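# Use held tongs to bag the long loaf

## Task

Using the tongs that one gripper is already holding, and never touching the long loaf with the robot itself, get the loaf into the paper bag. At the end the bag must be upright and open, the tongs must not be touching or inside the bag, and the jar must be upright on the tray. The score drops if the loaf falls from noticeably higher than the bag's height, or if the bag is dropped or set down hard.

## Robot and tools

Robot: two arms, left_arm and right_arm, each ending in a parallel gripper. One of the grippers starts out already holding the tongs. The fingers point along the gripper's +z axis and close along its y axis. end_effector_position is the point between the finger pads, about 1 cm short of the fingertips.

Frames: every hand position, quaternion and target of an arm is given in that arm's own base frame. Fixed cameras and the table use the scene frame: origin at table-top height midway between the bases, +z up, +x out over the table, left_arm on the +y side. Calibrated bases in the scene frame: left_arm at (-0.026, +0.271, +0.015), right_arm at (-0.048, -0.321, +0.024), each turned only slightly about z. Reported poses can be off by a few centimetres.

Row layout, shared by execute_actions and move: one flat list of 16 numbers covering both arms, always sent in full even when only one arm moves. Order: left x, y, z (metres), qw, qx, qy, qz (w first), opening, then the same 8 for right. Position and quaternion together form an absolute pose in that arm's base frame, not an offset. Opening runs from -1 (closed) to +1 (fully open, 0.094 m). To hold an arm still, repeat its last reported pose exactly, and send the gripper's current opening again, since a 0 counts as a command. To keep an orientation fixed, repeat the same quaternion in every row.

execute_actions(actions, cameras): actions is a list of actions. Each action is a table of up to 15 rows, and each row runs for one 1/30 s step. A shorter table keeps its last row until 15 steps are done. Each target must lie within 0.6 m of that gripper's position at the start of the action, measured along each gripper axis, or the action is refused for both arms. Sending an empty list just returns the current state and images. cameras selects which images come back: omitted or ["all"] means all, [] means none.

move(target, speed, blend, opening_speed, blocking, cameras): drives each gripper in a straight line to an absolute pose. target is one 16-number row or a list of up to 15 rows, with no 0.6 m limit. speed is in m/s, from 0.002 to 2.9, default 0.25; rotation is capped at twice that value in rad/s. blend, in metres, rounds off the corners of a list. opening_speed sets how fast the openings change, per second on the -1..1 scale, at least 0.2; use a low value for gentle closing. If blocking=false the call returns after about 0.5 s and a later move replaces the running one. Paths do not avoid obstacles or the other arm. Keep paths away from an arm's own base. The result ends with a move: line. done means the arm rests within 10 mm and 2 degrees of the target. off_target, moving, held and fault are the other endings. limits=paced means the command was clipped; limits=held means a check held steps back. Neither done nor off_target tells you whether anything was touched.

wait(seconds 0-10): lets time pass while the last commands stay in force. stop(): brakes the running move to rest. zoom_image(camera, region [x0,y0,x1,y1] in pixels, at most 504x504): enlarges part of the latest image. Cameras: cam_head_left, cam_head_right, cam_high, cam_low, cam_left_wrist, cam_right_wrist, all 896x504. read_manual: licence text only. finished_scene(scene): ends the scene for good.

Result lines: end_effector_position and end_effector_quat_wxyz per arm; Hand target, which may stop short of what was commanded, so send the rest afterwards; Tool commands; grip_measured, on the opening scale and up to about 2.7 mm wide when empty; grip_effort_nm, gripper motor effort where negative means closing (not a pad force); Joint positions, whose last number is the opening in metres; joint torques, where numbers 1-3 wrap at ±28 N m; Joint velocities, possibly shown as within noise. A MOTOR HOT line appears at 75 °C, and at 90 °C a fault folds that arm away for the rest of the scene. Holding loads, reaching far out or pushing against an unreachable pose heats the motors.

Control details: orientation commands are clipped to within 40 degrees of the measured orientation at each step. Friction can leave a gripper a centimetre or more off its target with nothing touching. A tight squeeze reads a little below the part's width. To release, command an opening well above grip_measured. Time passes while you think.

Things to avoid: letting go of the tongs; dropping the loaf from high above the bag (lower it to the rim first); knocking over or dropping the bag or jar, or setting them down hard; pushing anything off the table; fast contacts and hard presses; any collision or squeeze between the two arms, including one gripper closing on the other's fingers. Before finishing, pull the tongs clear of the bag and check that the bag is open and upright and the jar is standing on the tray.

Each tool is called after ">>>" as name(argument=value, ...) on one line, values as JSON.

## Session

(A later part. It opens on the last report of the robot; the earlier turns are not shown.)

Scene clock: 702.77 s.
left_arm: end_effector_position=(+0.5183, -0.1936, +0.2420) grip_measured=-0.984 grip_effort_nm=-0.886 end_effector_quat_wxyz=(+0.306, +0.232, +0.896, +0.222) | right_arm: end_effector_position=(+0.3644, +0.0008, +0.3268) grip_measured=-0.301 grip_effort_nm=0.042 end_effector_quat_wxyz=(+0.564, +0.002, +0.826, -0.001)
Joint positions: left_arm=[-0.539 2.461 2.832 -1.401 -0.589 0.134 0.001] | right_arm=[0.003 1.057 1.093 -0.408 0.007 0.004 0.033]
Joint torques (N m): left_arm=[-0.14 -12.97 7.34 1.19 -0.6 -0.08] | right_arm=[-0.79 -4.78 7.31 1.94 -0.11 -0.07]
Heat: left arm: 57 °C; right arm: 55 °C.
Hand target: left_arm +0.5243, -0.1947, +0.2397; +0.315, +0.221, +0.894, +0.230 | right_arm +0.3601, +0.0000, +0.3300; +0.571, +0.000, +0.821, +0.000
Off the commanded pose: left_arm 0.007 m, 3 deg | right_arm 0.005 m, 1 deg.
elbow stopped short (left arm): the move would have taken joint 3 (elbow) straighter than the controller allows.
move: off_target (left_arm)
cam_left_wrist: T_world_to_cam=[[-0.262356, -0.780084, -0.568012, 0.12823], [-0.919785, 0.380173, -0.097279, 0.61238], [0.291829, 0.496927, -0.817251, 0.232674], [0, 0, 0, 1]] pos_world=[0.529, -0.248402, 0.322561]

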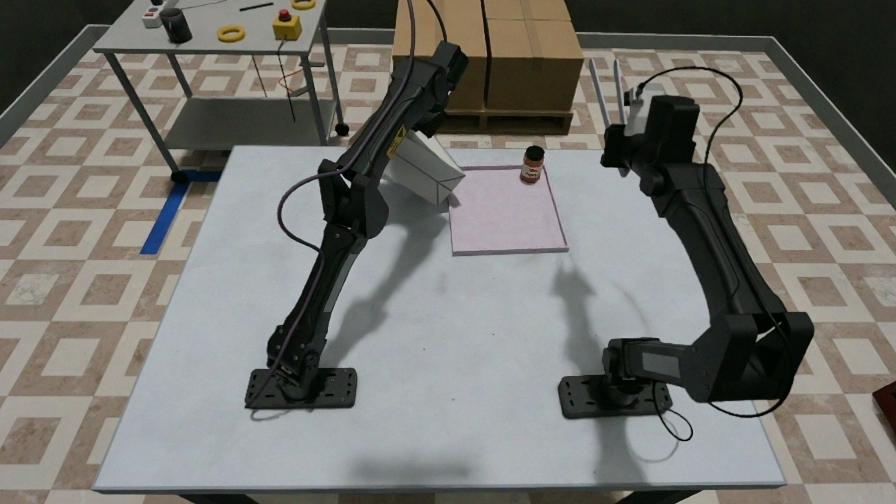

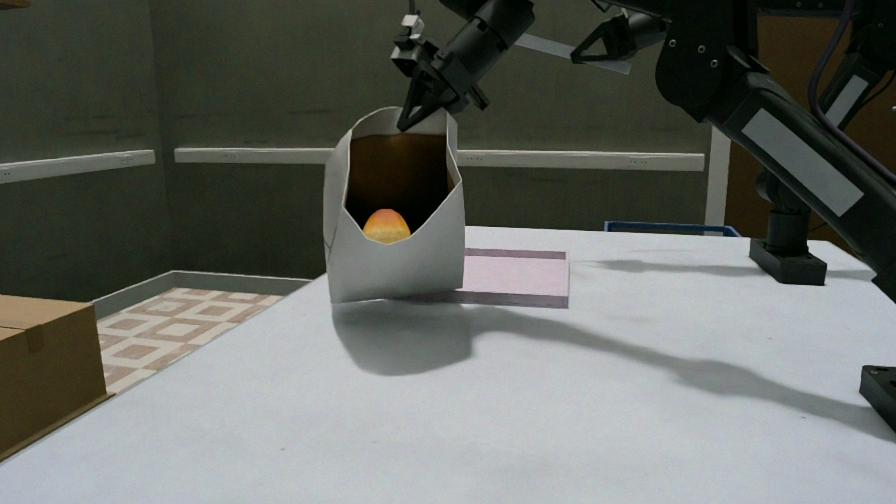

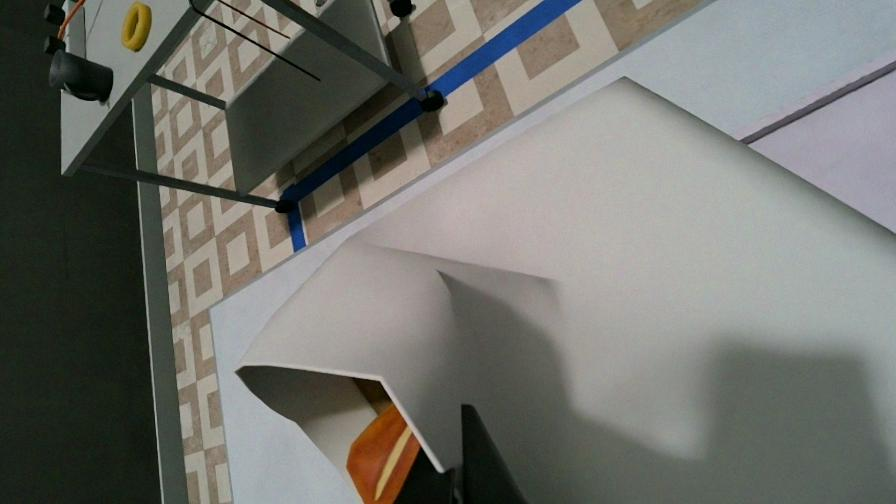

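>>> move(target=[[0.49,-0.14,0.30,0.286,0.215,0.904,0.234,-1,0.36,0.0,0.33,0.57,0,0.82,0,-0.3],[0.37,0.0,0.32,0.286,0.215,0.904,0.234,-1,0.36,0.0,0.33,0.57,0,0.82,0,-0.3],[0.37,0.0,0.32,0.1323,0.191,0.9471,0.224,-1,0.36,0.0,0.33,0.57,0,0.82,0,-0.3]], speed=0.1, cameras=["cam_high","cam_low","cam_left_wrist"])

Scene clock: 717.03 s.
left_arm: end_effector_position=(+0.3661, +0.0000, +0.3157) grip_measured=-0.984 grip_effort_nm=-0.882 end_effector_quat_wxyz=(+0.181, +0.206, +0.936, +0.223) | right_arm: end_effector_position=(+0.3644, +0.0008, +0.3267) grip_measured=-0.301 grip_effort_nm=0.037 end_effector_quat_wxyz=(+0.564, +0.002, +0.826, -0.001)
Joint positions: left_arm=[-0.211 1.748 2.149 -1.575 -0.439 0.311 0.001] | right_arm=[0.003 1.057 1.093 -0.408 0.007 0.004 0.033]
Joint torques (N m): left_arm=[-0.61 -7.09 6.86 0.9 -0.47 -0.1] | right_arm=[-0.79 -4.77 7.3 1.94 -0.11 -0.07]
Heat: left arm: 54 °C; right arm: 54 °C.
Hand target: left_arm +0.3698, +0.0001, +0.3196; +0.185, +0.200, +0.934, +0.231 | right_arm +0.3601, +0.0000, +0.3300; +0.571, +0.000, +0.821, +0.000
Off the commanded pose: left_arm 0.006 m, 6 deg | right_arm 0.006 m, 1 deg.
elbow stopped short (left arm): the move would have taken joint 3 (elbow) straighter than the controller allows.
joint sent to its limit (left arm) — joint 4 (wrist pitch), lower limit. The joint targets are off in orientation, not in position.
move: off_target (left_arm)
cam_left_wrist: T_world_to_cam=[[-0.296064, -0.800348, -0.521334, 0.278811], [-0.954688, 0.265248, 0.134958, 0.345542], [0.0302697, 0.537667, -0.842614, 0.344756], [0, 0, 0, 1]] pos_world=[0.401995, -0.0538724, 0.389216]

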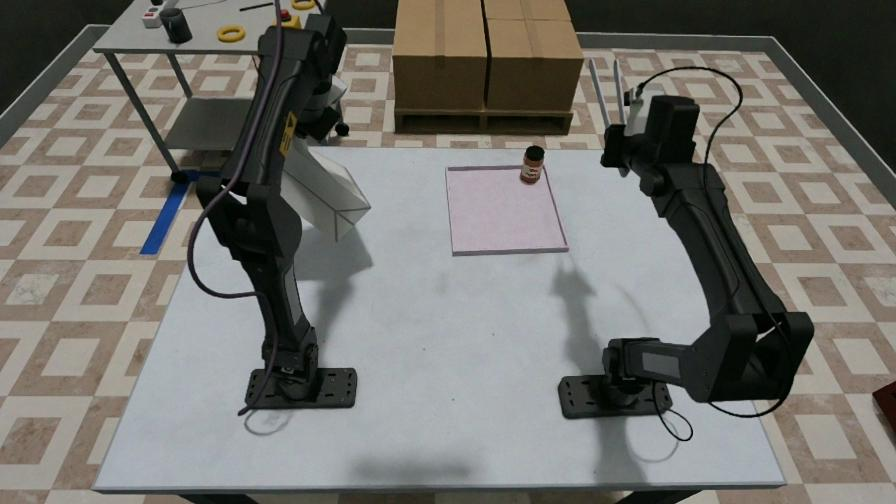

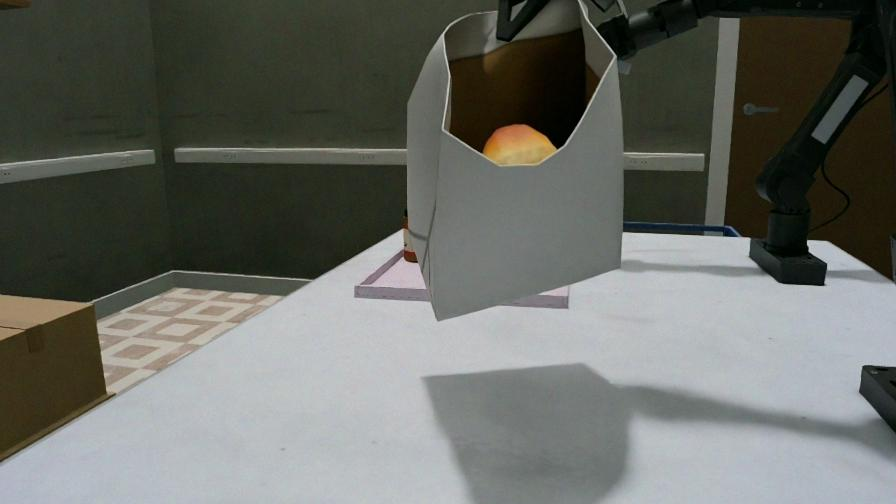

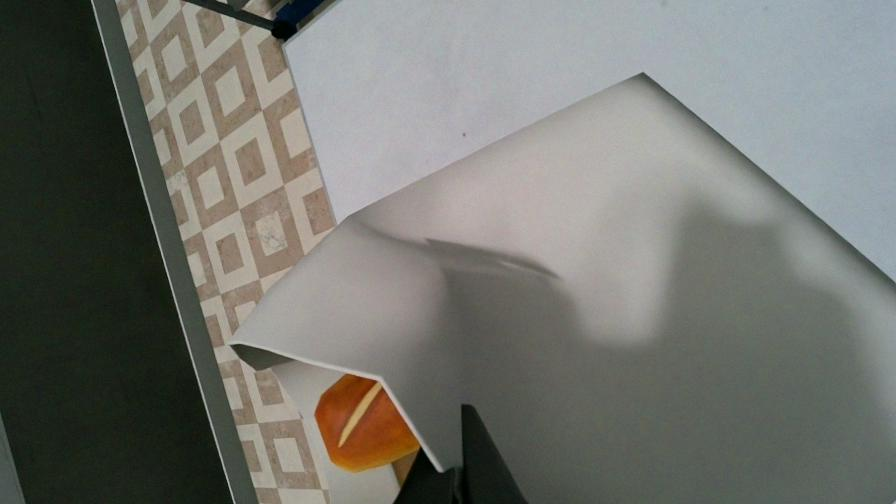

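>>> move(target=[[0.37,-0.01,0.25,0.181,0.206,0.936,0.223,-1,0.36,0.0,0.33,0.57,0,0.82,0,-0.3],[0.37,-0.01,0.25,-0.0143,0.2761,0.8592,0.4324,-1,0.36,0.0,0.33,0.57,0,0.82,0,-0.3]], speed=0.1, cameras=["cam_high","cam_low","cam_left_wrist"])

Scene clock: 733.07 s.
left_arm: end_effector_position=(+0.3702, -0.0123, +0.2561) grip_measured=-0.984 grip_effort_nm=-0.882 end_effector_quat_wxyz=(+0.056, +0.282, +0.864, +0.415) | right_arm: end_effector_position=(+0.3644, +0.0008, +0.3267) grip_measured=-0.301 grip_effort_nm=0.027 end_effector_quat_wxyz=(+0.564, +0.002, +0.826, -0.001)
Joint positions: left_arm=[-0.41 1.855 1.896 -1.567 -0.863 0.24 0.001] | right_arm=[0.003 1.057 1.093 -0.408 0.007 0.004 0.033]
Joint torques (N m): left_arm=[-0.38 -8.21 3.96 0.31 -0.89 0.15] | right_arm=[-0.77 -4.78 7.31 1.94 -0.11 -0.07]
Heat: left arm: 48 °C; right arm: 54 °C.
Hand target: left_arm +0.3700, -0.0099, +0.2499; +0.032, +0.296, +0.851, +0.432 | right_arm +0.3601, +0.0000, +0.3300; +0.571, +0.000, +0.821, +0.000
Off the commanded pose: left_arm 0.007 m, 8 deg | right_arm 0.006 m, 1 deg.
joint sent to its limit (left arm) — joint 4 (wrist pitch), lower limit. The joint targets are off in orientation, not in position.
move: off_target (left_arm)
cam_left_wrist: T_world_to_cam=[[-0.435372, -0.469892, -0.767889, 0.357847], [-0.898857, 0.17945, 0.399817, 0.271239], [-0.0500729, 0.864291, -0.500493, 0.247263], [0, 0, 0, 1]] pos_world=[0.411983, -0.0942316, 0.290095]

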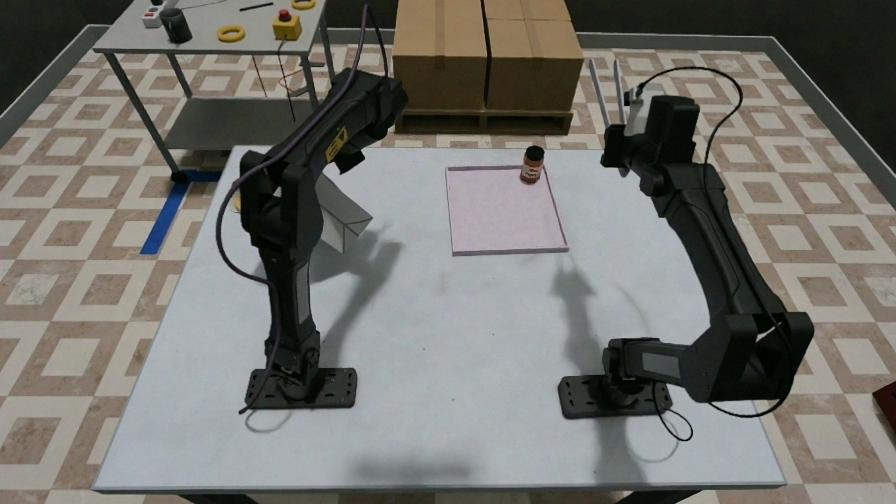

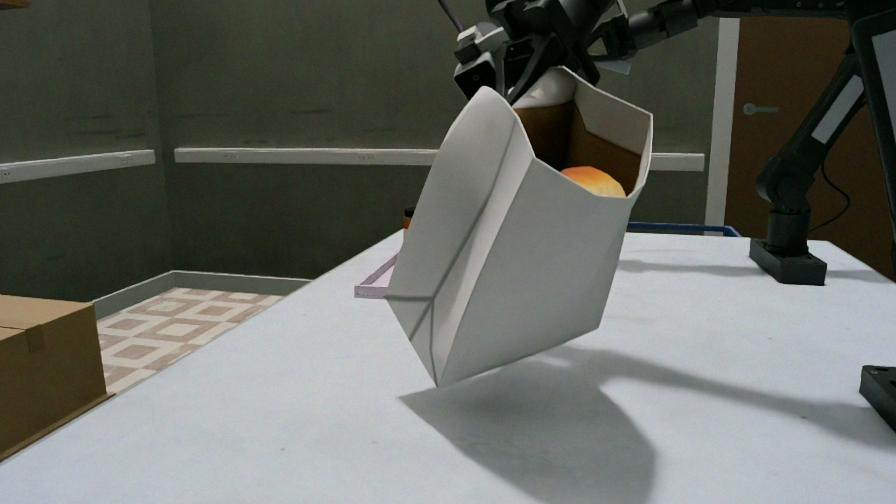

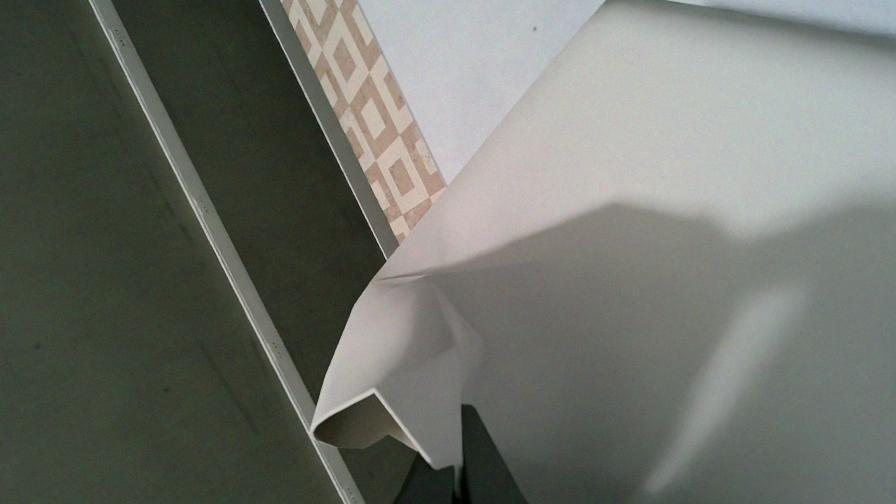

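>>> move(target=[0.375,-0.012,0.215,0.032,0.296,0.851,0.432,-1,0.36,0.0,0.33,0.57,0,0.82,0,-0.3], speed=0.05)

Scene clock: 742.33 s.
left_arm: end_effector_position=(+0.3720, -0.0128, +0.2207) grip_measured=-0.984 grip_effort_nm=-0.886 end_effector_quat_wxyz=(+0.042, +0.288, +0.861, +0.417) | right_arm: end_effector_position=(+0.3644, +0.0008, +0.3267) grip_measured=-0.301 grip_effort_nm=0.037 end_effector_quat_wxyz=(+0.564, +0.002, +0.826, -0.001)
Joint positions: left_arm=[-0.41 1.855 1.752 -1.454 -0.865 0.241 0.001] | right_arm=[0.003 1.057 1.093 -0.408 0.007 0.004 0.033]
Joint torques (N m): left_arm=[-0.36 -8.77 4.18 0.47 -0.85 0.08] | right_arm=[-0.77 -4.78 7.31 1.94 -0.12 -0.07]
Heat: left arm: 47 °C; right arm: 54 °C.
Hand target: left_arm +0.3749, -0.0121, +0.2152; +0.032, +0.296, +0.851, +0.432 | right_arm +0.3601, +0.0000, +0.3301; +0.571, +0.000, +0.821, +0.000
Off the commanded pose: left_arm 0.007 m, 3 deg | right_arm 0.006 m, 1 deg.
move: off_target (left_arm)
cam_left_wrist: T_world_to_cam=[[-0.456827, -0.458229, -0.762454, 0.338236], [-0.887294, 0.173643, 0.427268, 0.276589], [-0.0633912, 0.871708, -0.485908, 0.231865], [0, 0, 0, 1]] pos_world=[0.414629, -0.095157, 0.252376]
cam_right_wrist: T_world_to_cam=[[-0.00282905, -0.999859, 0.0165399, -0.00223659], [-0.725856, -0.00932373, -0.687784, 0.528998], [0.687841, -0.0139514, -0.725727, 0.0744648], [0, 0, 0, 1]] pos_world=[0.33275, 0.00373485, 0.417914]

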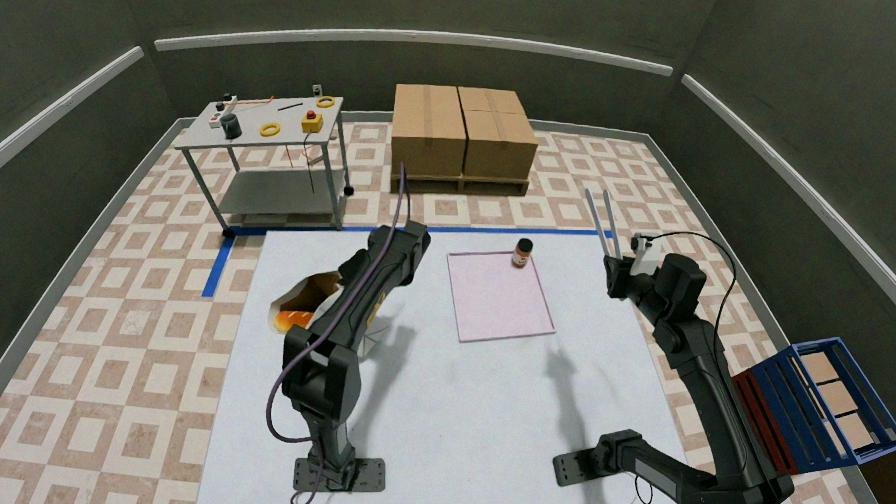

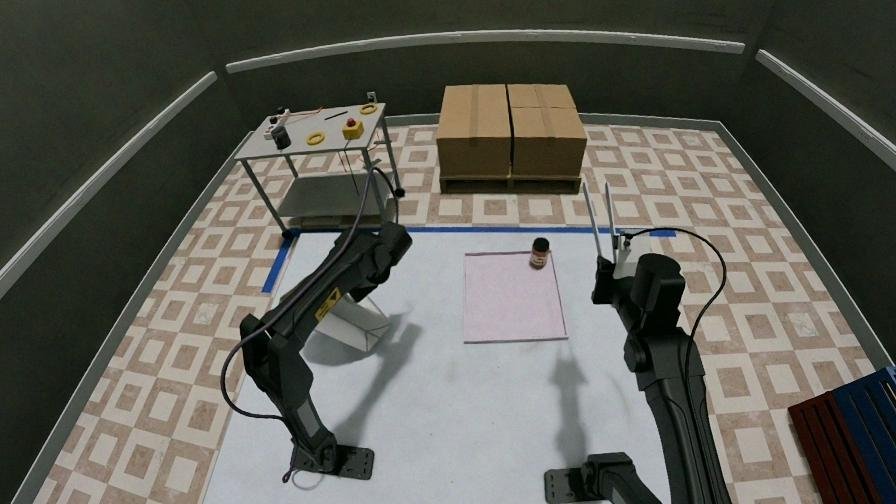

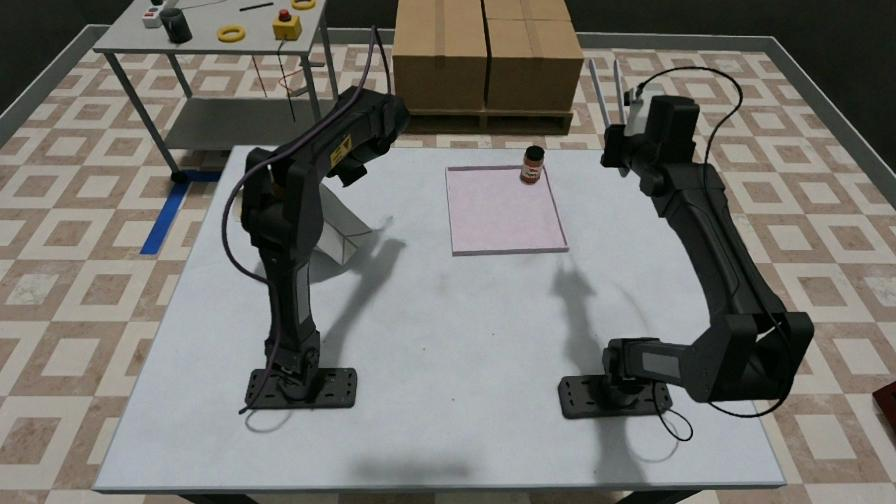

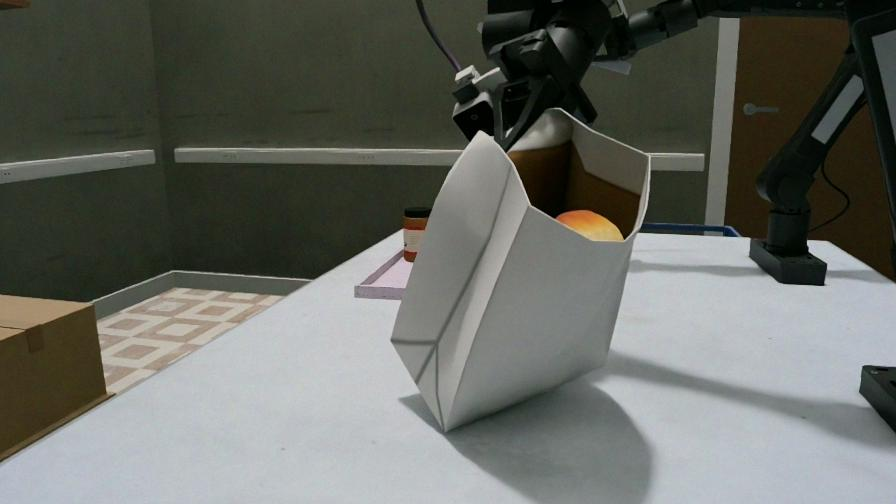

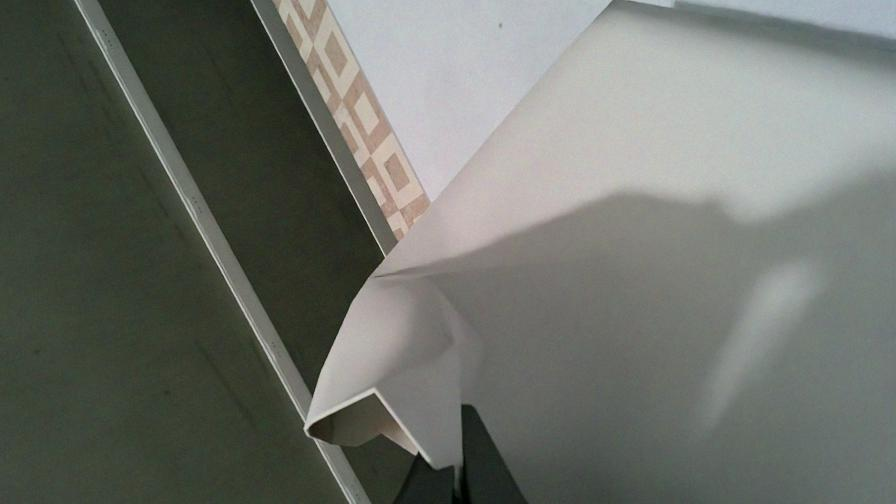

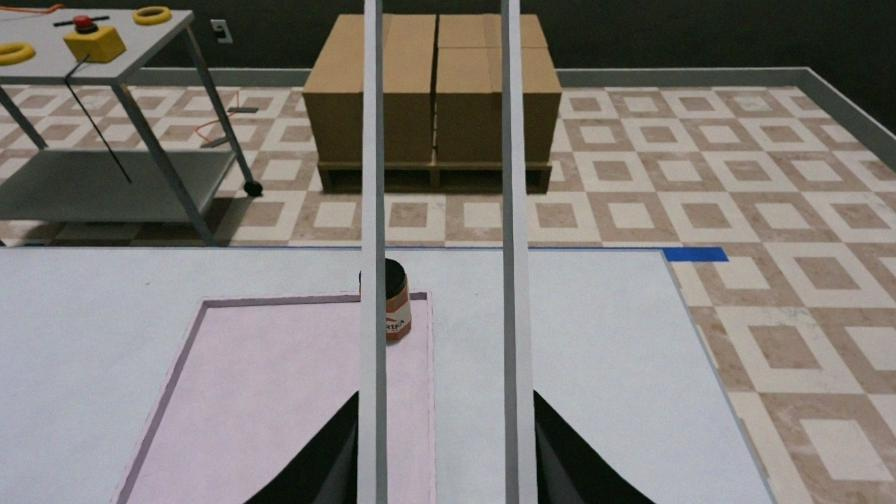

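>>> move(target=[[0.385,-0.05,0.213,0.032,0.296,0.851,0.432,-1,0.36,0.0,0.33,0.57,0,0.82,0,-0.3]], speed=0.05, cameras=["cam_high","cam_low","cam_head_right"])

Scene clock: 751.30 s.
left_arm: end_effector_position=(+0.3805, -0.0496, +0.2113) grip_measured=-0.984 grip_effort_nm=-0.886 end_effector_quat_wxyz=(+0.035, +0.299, +0.856, +0.420) | right_arm: end_effector_position=(+0.3643, +0.0008, +0.3267) grip_measured=-0.301 grip_effort_nm=0.042 end_effector_quat_wxyz=(+0.564, +0.002, +0.826, -0.001)
Joint positions: left_arm=[-0.495 1.982 1.883 -1.562 -0.867 0.135 0.001] | right_arm=[0.003 1.057 1.093 -0.409 0.007 0.004 0.033]
Joint torques (N m): left_arm=[-0.28 -9.28 7.04 0.01 -0.74 -0.08] | right_arm=[-0.79 -4.77 7.31 1.94 -0.11 -0.08]
Heat: left arm: 46 °C; right arm: 54 °C.
Hand target: left_arm +0.3849, -0.0500, +0.2130; +0.033, +0.297, +0.851, +0.432 | right_arm +0.3601, +0.0000, +0.3300; +0.571, +0.000, +0.821, +0.000
Off the commanded pose: left_arm 0.005 m, 2 deg | right_arm 0.006 m, 1 deg.
move: done
Images, in order (width x height): cam_head_right 896x504, cam_high 896x504, cam_low 896x504.

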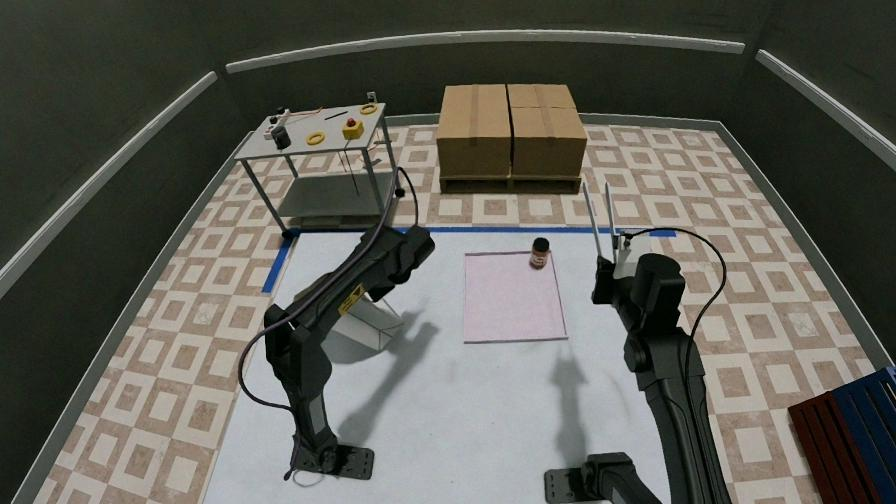

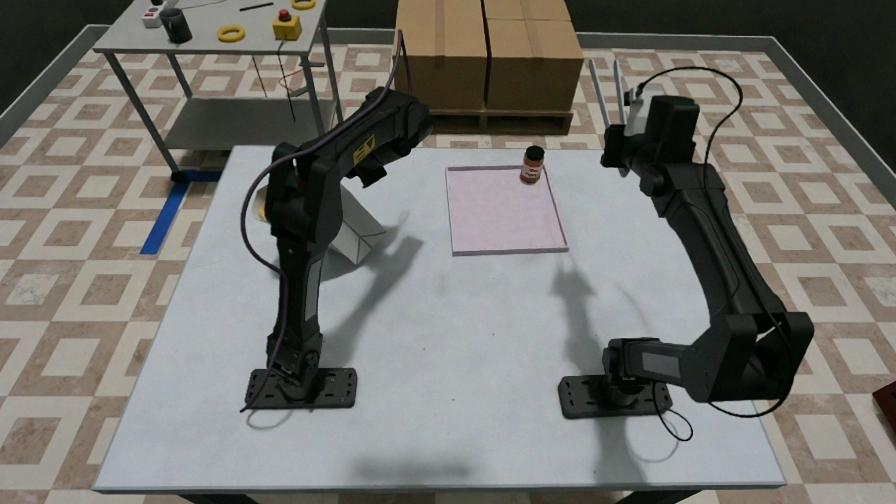

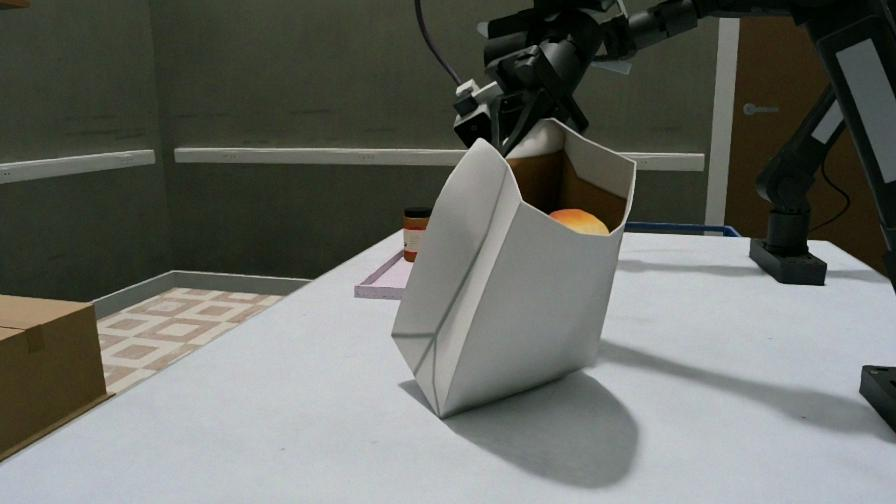

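>>> move(target=[[0.400,-0.05,0.195,0.032,0.296,0.851,0.432,-1,0.36,0.0,0.33,0.57,0,0.82,0,-0.3]], speed=0.05, cameras=["cam_high","cam_low","cam_left_wrist"])

Scene clock: 765.17 s.
left_arm: end_effector_position=(+0.3900, -0.0495, +0.1982) grip_measured=-0.984 grip_effort_nm=-0.886 end_effector_quat_wxyz=(+0.029, +0.299, +0.853, +0.426) | right_arm: end_effector_position=(+0.3643, +0.0008, +0.3267) grip_measured=-0.301 grip_effort_nm=0.037 end_effector_quat_wxyz=(+0.564, +0.002, +0.826, -0.001)
Joint positions: left_arm=[-0.485 2.023 1.883 -1.529 -0.878 0.142 0.001] | right_arm=[0.003 1.057 1.093 -0.409 0.007 0.004 0.033]
Joint torques (N m): left_arm=[0.61 -9.11 6.46 0.41 -0.68 0.14] | right_arm=[-0.79 -4.77 7.31 1.94 -0.11 -0.07]
Heat: left arm: 46 °C; right arm: 54 °C.
Hand target: left_arm +0.3995, -0.0499, +0.1949; +0.032, +0.296, +0.851, +0.432 | right_arm +0.3601, +0.0000, +0.3300; +0.571, +0.000, +0.821, +0.000
Off the commanded pose: left_arm 0.011 m, 1 deg | right_arm 0.006 m, 1 deg.
move: off_target (left_arm)
cam_left_wrist: T_world_to_cam=[[-0.481883, -0.429902, -0.763527, 0.32386], [-0.873812, 0.171001, 0.455205, 0.297567], [-0.0651293, 0.886534, -0.458056, 0.250024], [0, 0, 0, 1]] pos_world=[0.432364, -0.133311, 0.226347]

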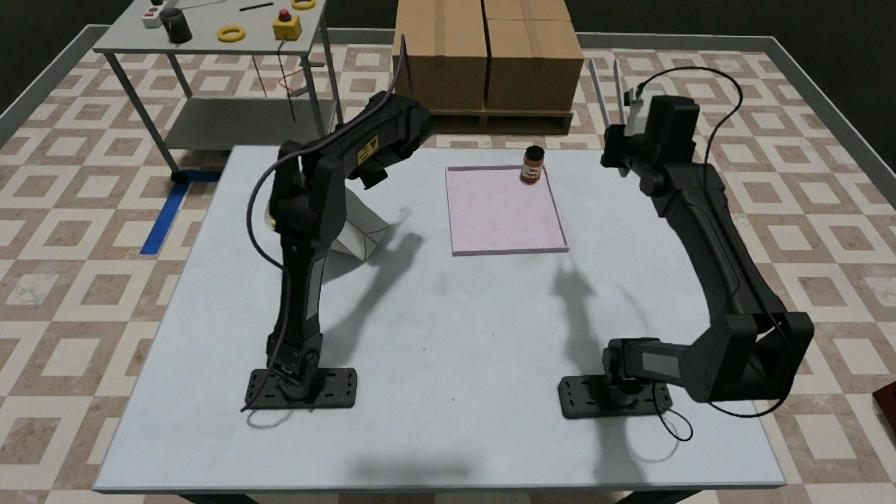

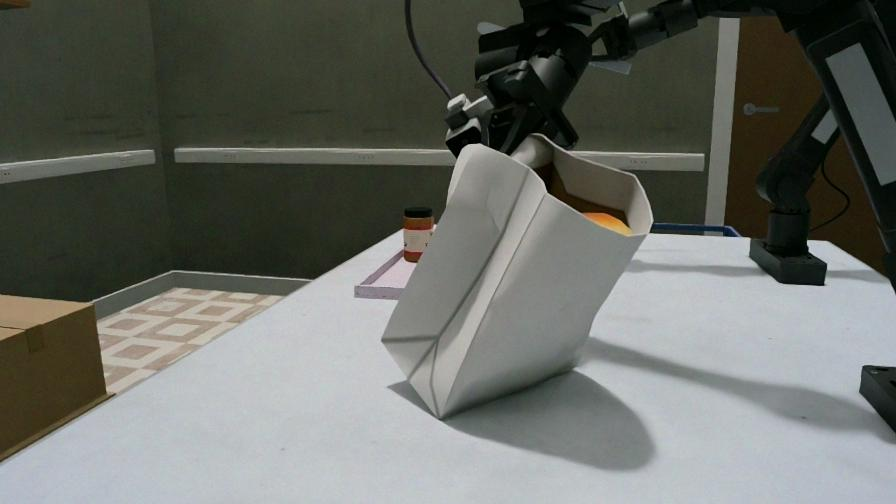

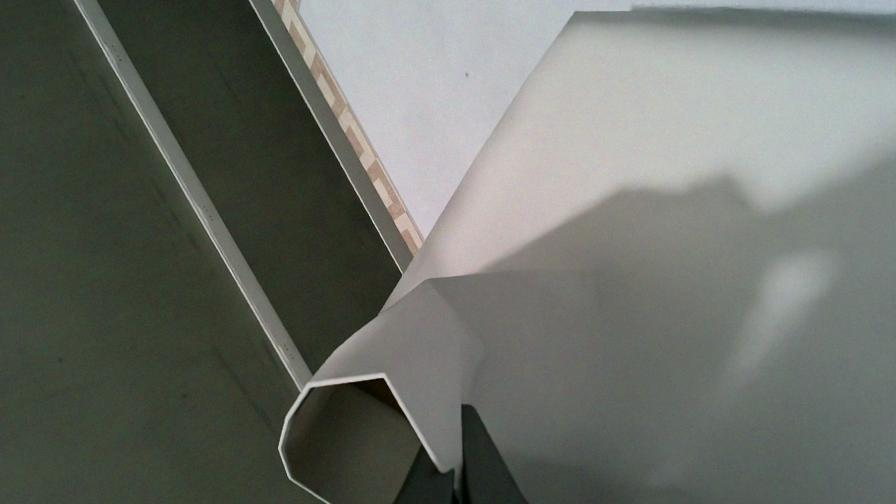

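>>> move(target=[[0.38,-0.05,0.235,0.032,0.296,0.851,0.432,-1,0.36,0.0,0.33,0.57,0,0.82,0,-0.3],[0.36,-0.05,0.235,-0.1343,0.3748,0.8428,0.3611,-1,0.36,0.0,0.33,0.57,0,0.82,0,-0.3]], speed=0.08, cameras=["cam_high","cam_low","cam_left_wrist"])

Scene clock: 780.57 s.
left_arm: end_effector_position=(+0.3689, -0.0589, +0.2207) grip_measured=-0.984 grip_effort_nm=-0.891 end_effector_quat_wxyz=(+0.000, +0.426, +0.828, +0.366) | right_arm: end_effector_position=(+0.3643, +0.0008, +0.3267) grip_measured=-0.301 grip_effort_nm=0.037 end_effector_quat_wxyz=(+0.564, +0.002, +0.826, -0.001)
Joint positions: left_arm=[-0.492 1.919 1.897 -1.565 -0.749 0.453 0.001] | right_arm=[0.003 1.057 1.093 -0.409 0.007 0.004 0.033]
Joint torques (N m): left_arm=[0.43 -15.25 3.77 0.18 -0.64 0.11] | right_arm=[-0.79 -4.78 7.31 1.94 -0.11 -0.07]
Heat: left arm: 47 °C; right arm: 54 °C.
Hand target: left_arm +0.3605, -0.0499, +0.2340; +0.002, +0.425, +0.825, +0.373 | right_arm +0.3601, +0.0000, +0.3300; +0.571, +0.000, +0.821, +0.000
Off the commanded pose: left_arm 0.019 m, 17 deg | right_arm 0.006 m, 1 deg.
joint sent to its limit (left arm) — joint 4 (wrist pitch), lower limit. The joint targets are off in orientation, not in position.
move: off_target (left_arm)
cam_left_wrist: T_world_to_cam=[[-0.699185, -0.343254, -0.62715, 0.381967], [-0.714376, 0.370291, 0.593761, 0.192926], [0.0284174, 0.863169, -0.504114, 0.24142], [0, 0, 0, 1]] pos_world=[0.398027, -0.148714, 0.246701]

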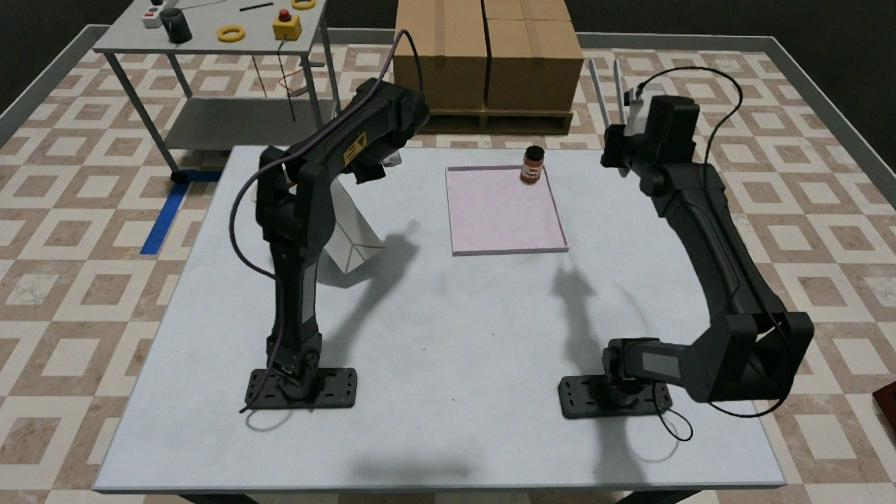

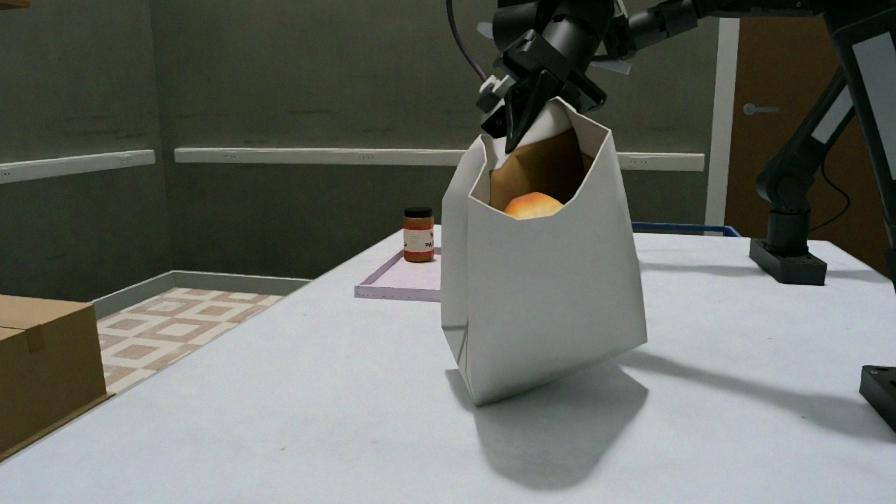

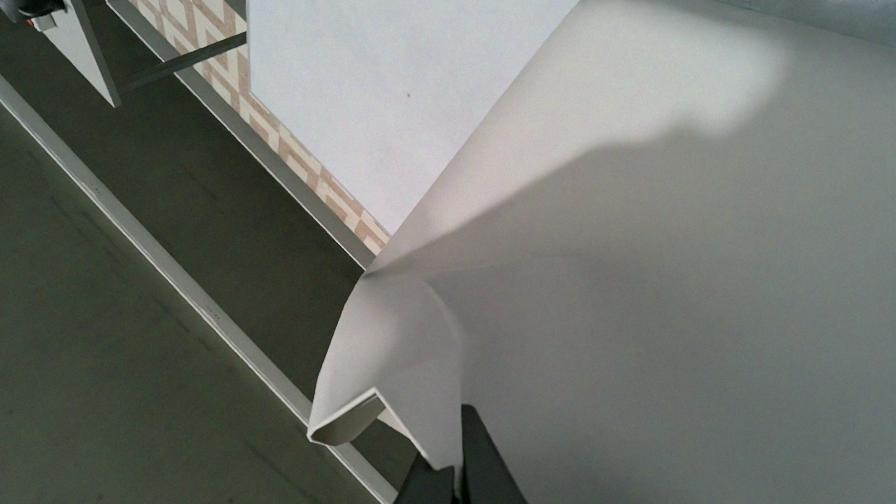

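>>> move(target=[[0.364,-0.058,0.208,0.002,0.425,0.825,0.373,-1,0.36,0.0,0.33,0.57,0,0.82,0,-0.3]], speed=0.04, cameras=["cam_high","cam_low","cam_head_right"])

Scene clock: 785.53 s.
left_arm: end_effector_position=(+0.3653, -0.0593, +0.2000) grip_measured=-0.984 grip_effort_nm=-0.886 end_effector_quat_wxyz=(-0.016, +0.434, +0.823, +0.366) | right_arm: end_effector_position=(+0.3643, +0.0008, +0.3267) grip_measured=-0.301 grip_effort_nm=0.037 end_effector_quat_wxyz=(+0.564, +0.002, +0.826, -0.001)
Joint positions: left_arm=[-0.498 1.919 1.812 -1.517 -0.749 0.453 0.001] | right_arm=[0.003 1.057 1.093 -0.409 0.007 0.004 0.033]
Joint torques (N m): left_arm=[-0.4 -14.06 3.71 0.45 -0.59 -0.07] | right_arm=[-0.77 -4.78 7.31 1.94 -0.11 -0.07]
Heat: left arm: 50 °C; right arm: 54 °C.
Hand target: left_arm +0.3640, -0.0580, +0.2080; +0.002, +0.425, +0.825, +0.373 | right_arm +0.3601, +0.0000, +0.3300; +0.571, +0.000, +0.821, +0.000
Off the commanded pose: left_arm 0.008 m, 2 deg | right_arm 0.006 m, 1 deg.
move: done
Images, in order (width x height): cam_head_right 896x504, cam_high 896x504, cam_low 896x504.

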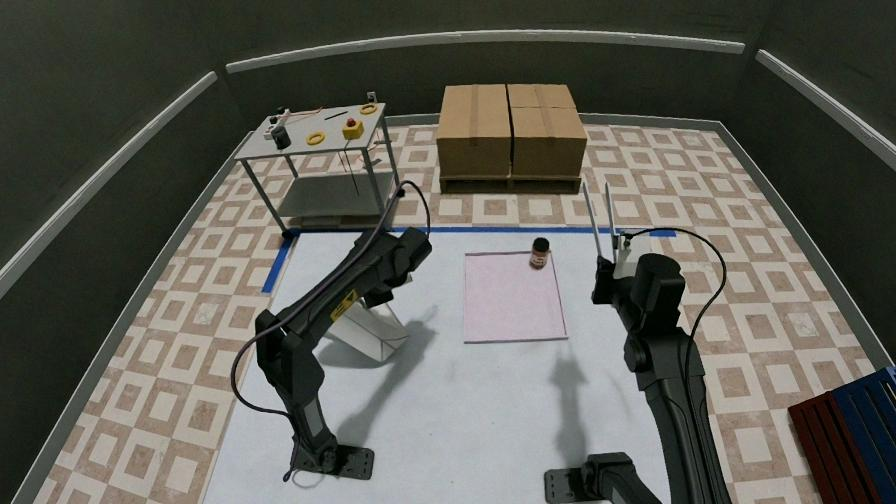

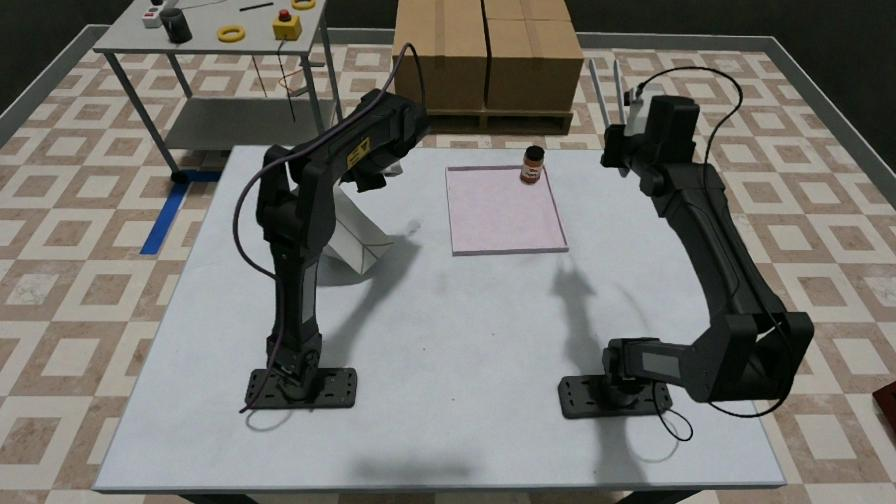

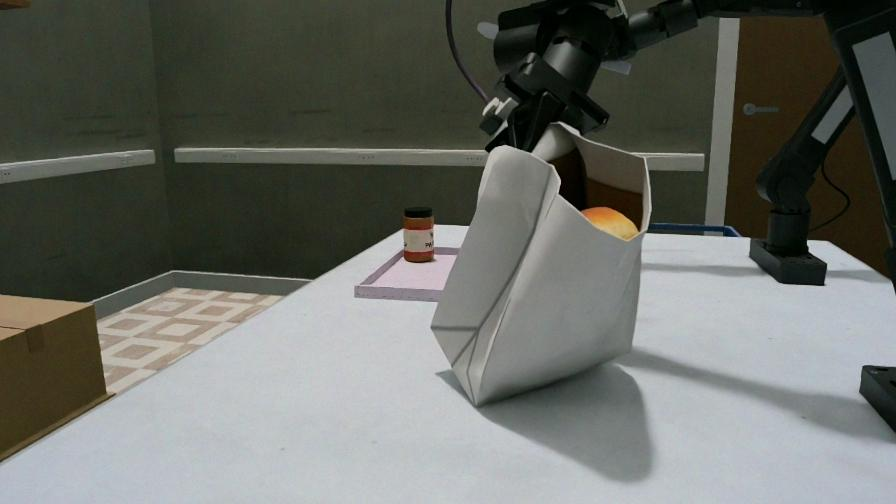

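>>> move(target=[[0.374,-0.064,0.227,0.002,0.425,0.825,0.373,-1,0.36,0.0,0.33,0.57,0,0.82,0,-0.3]], speed=0.04, cameras=["cam_high","cam_low","cam_left_wrist"])

Scene clock: 794.67 s.
left_arm: end_effector_position=(+0.3709, -0.0628, +0.2249) grip_measured=-0.984 grip_effort_nm=-0.886 end_effector_quat_wxyz=(+0.010, +0.426, +0.828, +0.364) | right_arm: end_effector_position=(+0.3643, +0.0008, +0.3267) grip_measured=-0.301 grip_effort_nm=0.051 end_effector_quat_wxyz=(+0.564, +0.002, +0.826, -0.001)
Joint positions: left_arm=[-0.498 1.919 1.916 -1.564 -0.746 0.453 0.001] | right_arm=[0.003 1.057 1.093 -0.409 0.007 0.004 0.033]
Joint torques (N m): left_arm=[-0.39 -8.84 7.15 0.17 -0.68 -0.02] | right_arm=[-0.79 -4.78 7.31 1.94 -0.11 -0.07]
Heat: left arm: 53 °C; right arm: 54 °C.
Hand target: left_arm +0.3739, -0.0639, +0.2269; +0.006, +0.426, +0.824, +0.373 | right_arm +0.3601, +0.0000, +0.3300; +0.571, +0.000, +0.821, +0.000
Off the commanded pose: left_arm 0.004 m, 1 deg | right_arm 0.006 m, 1 deg.
joint sent to its limit (left arm) — joint 4 (wrist pitch), lower limit. The joint targets still meet the commanded pose.
move: done
cam_left_wrist: T_world_to_cam=[[-0.691378, -0.346593, -0.633932, 0.382984], [-0.721295, 0.381626, 0.57801, 0.20013], [0.0415908, 0.856875, -0.513843, 0.243865], [0, 0, 0, 1]] pos_world=[0.398997, -0.152597, 0.252418]

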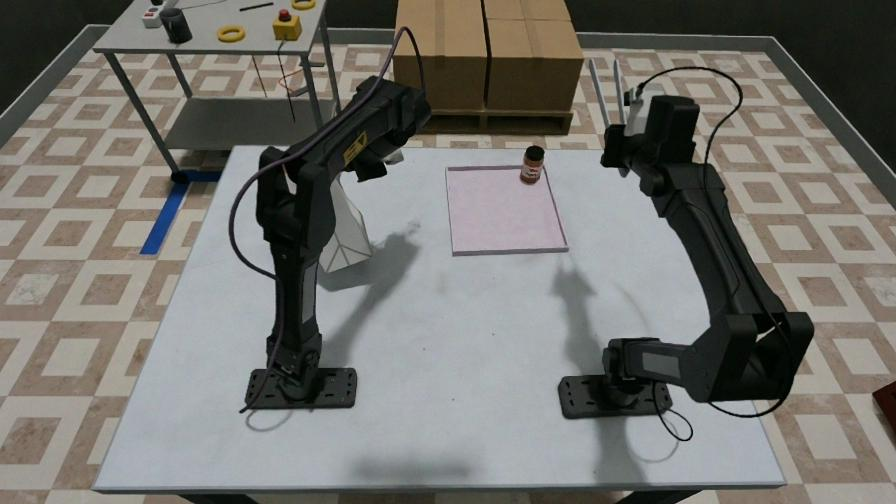

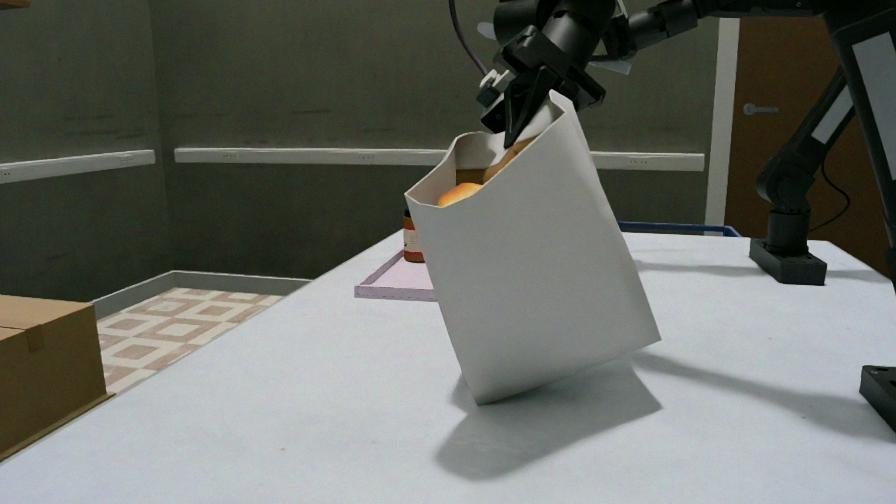

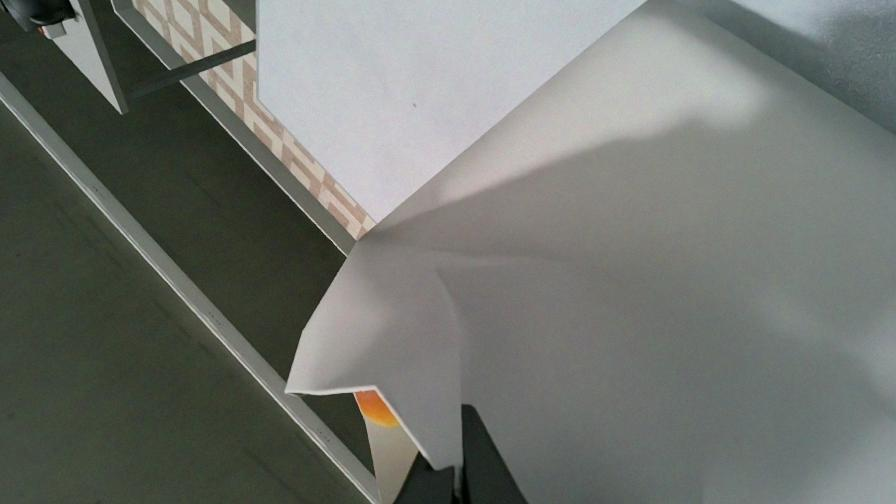

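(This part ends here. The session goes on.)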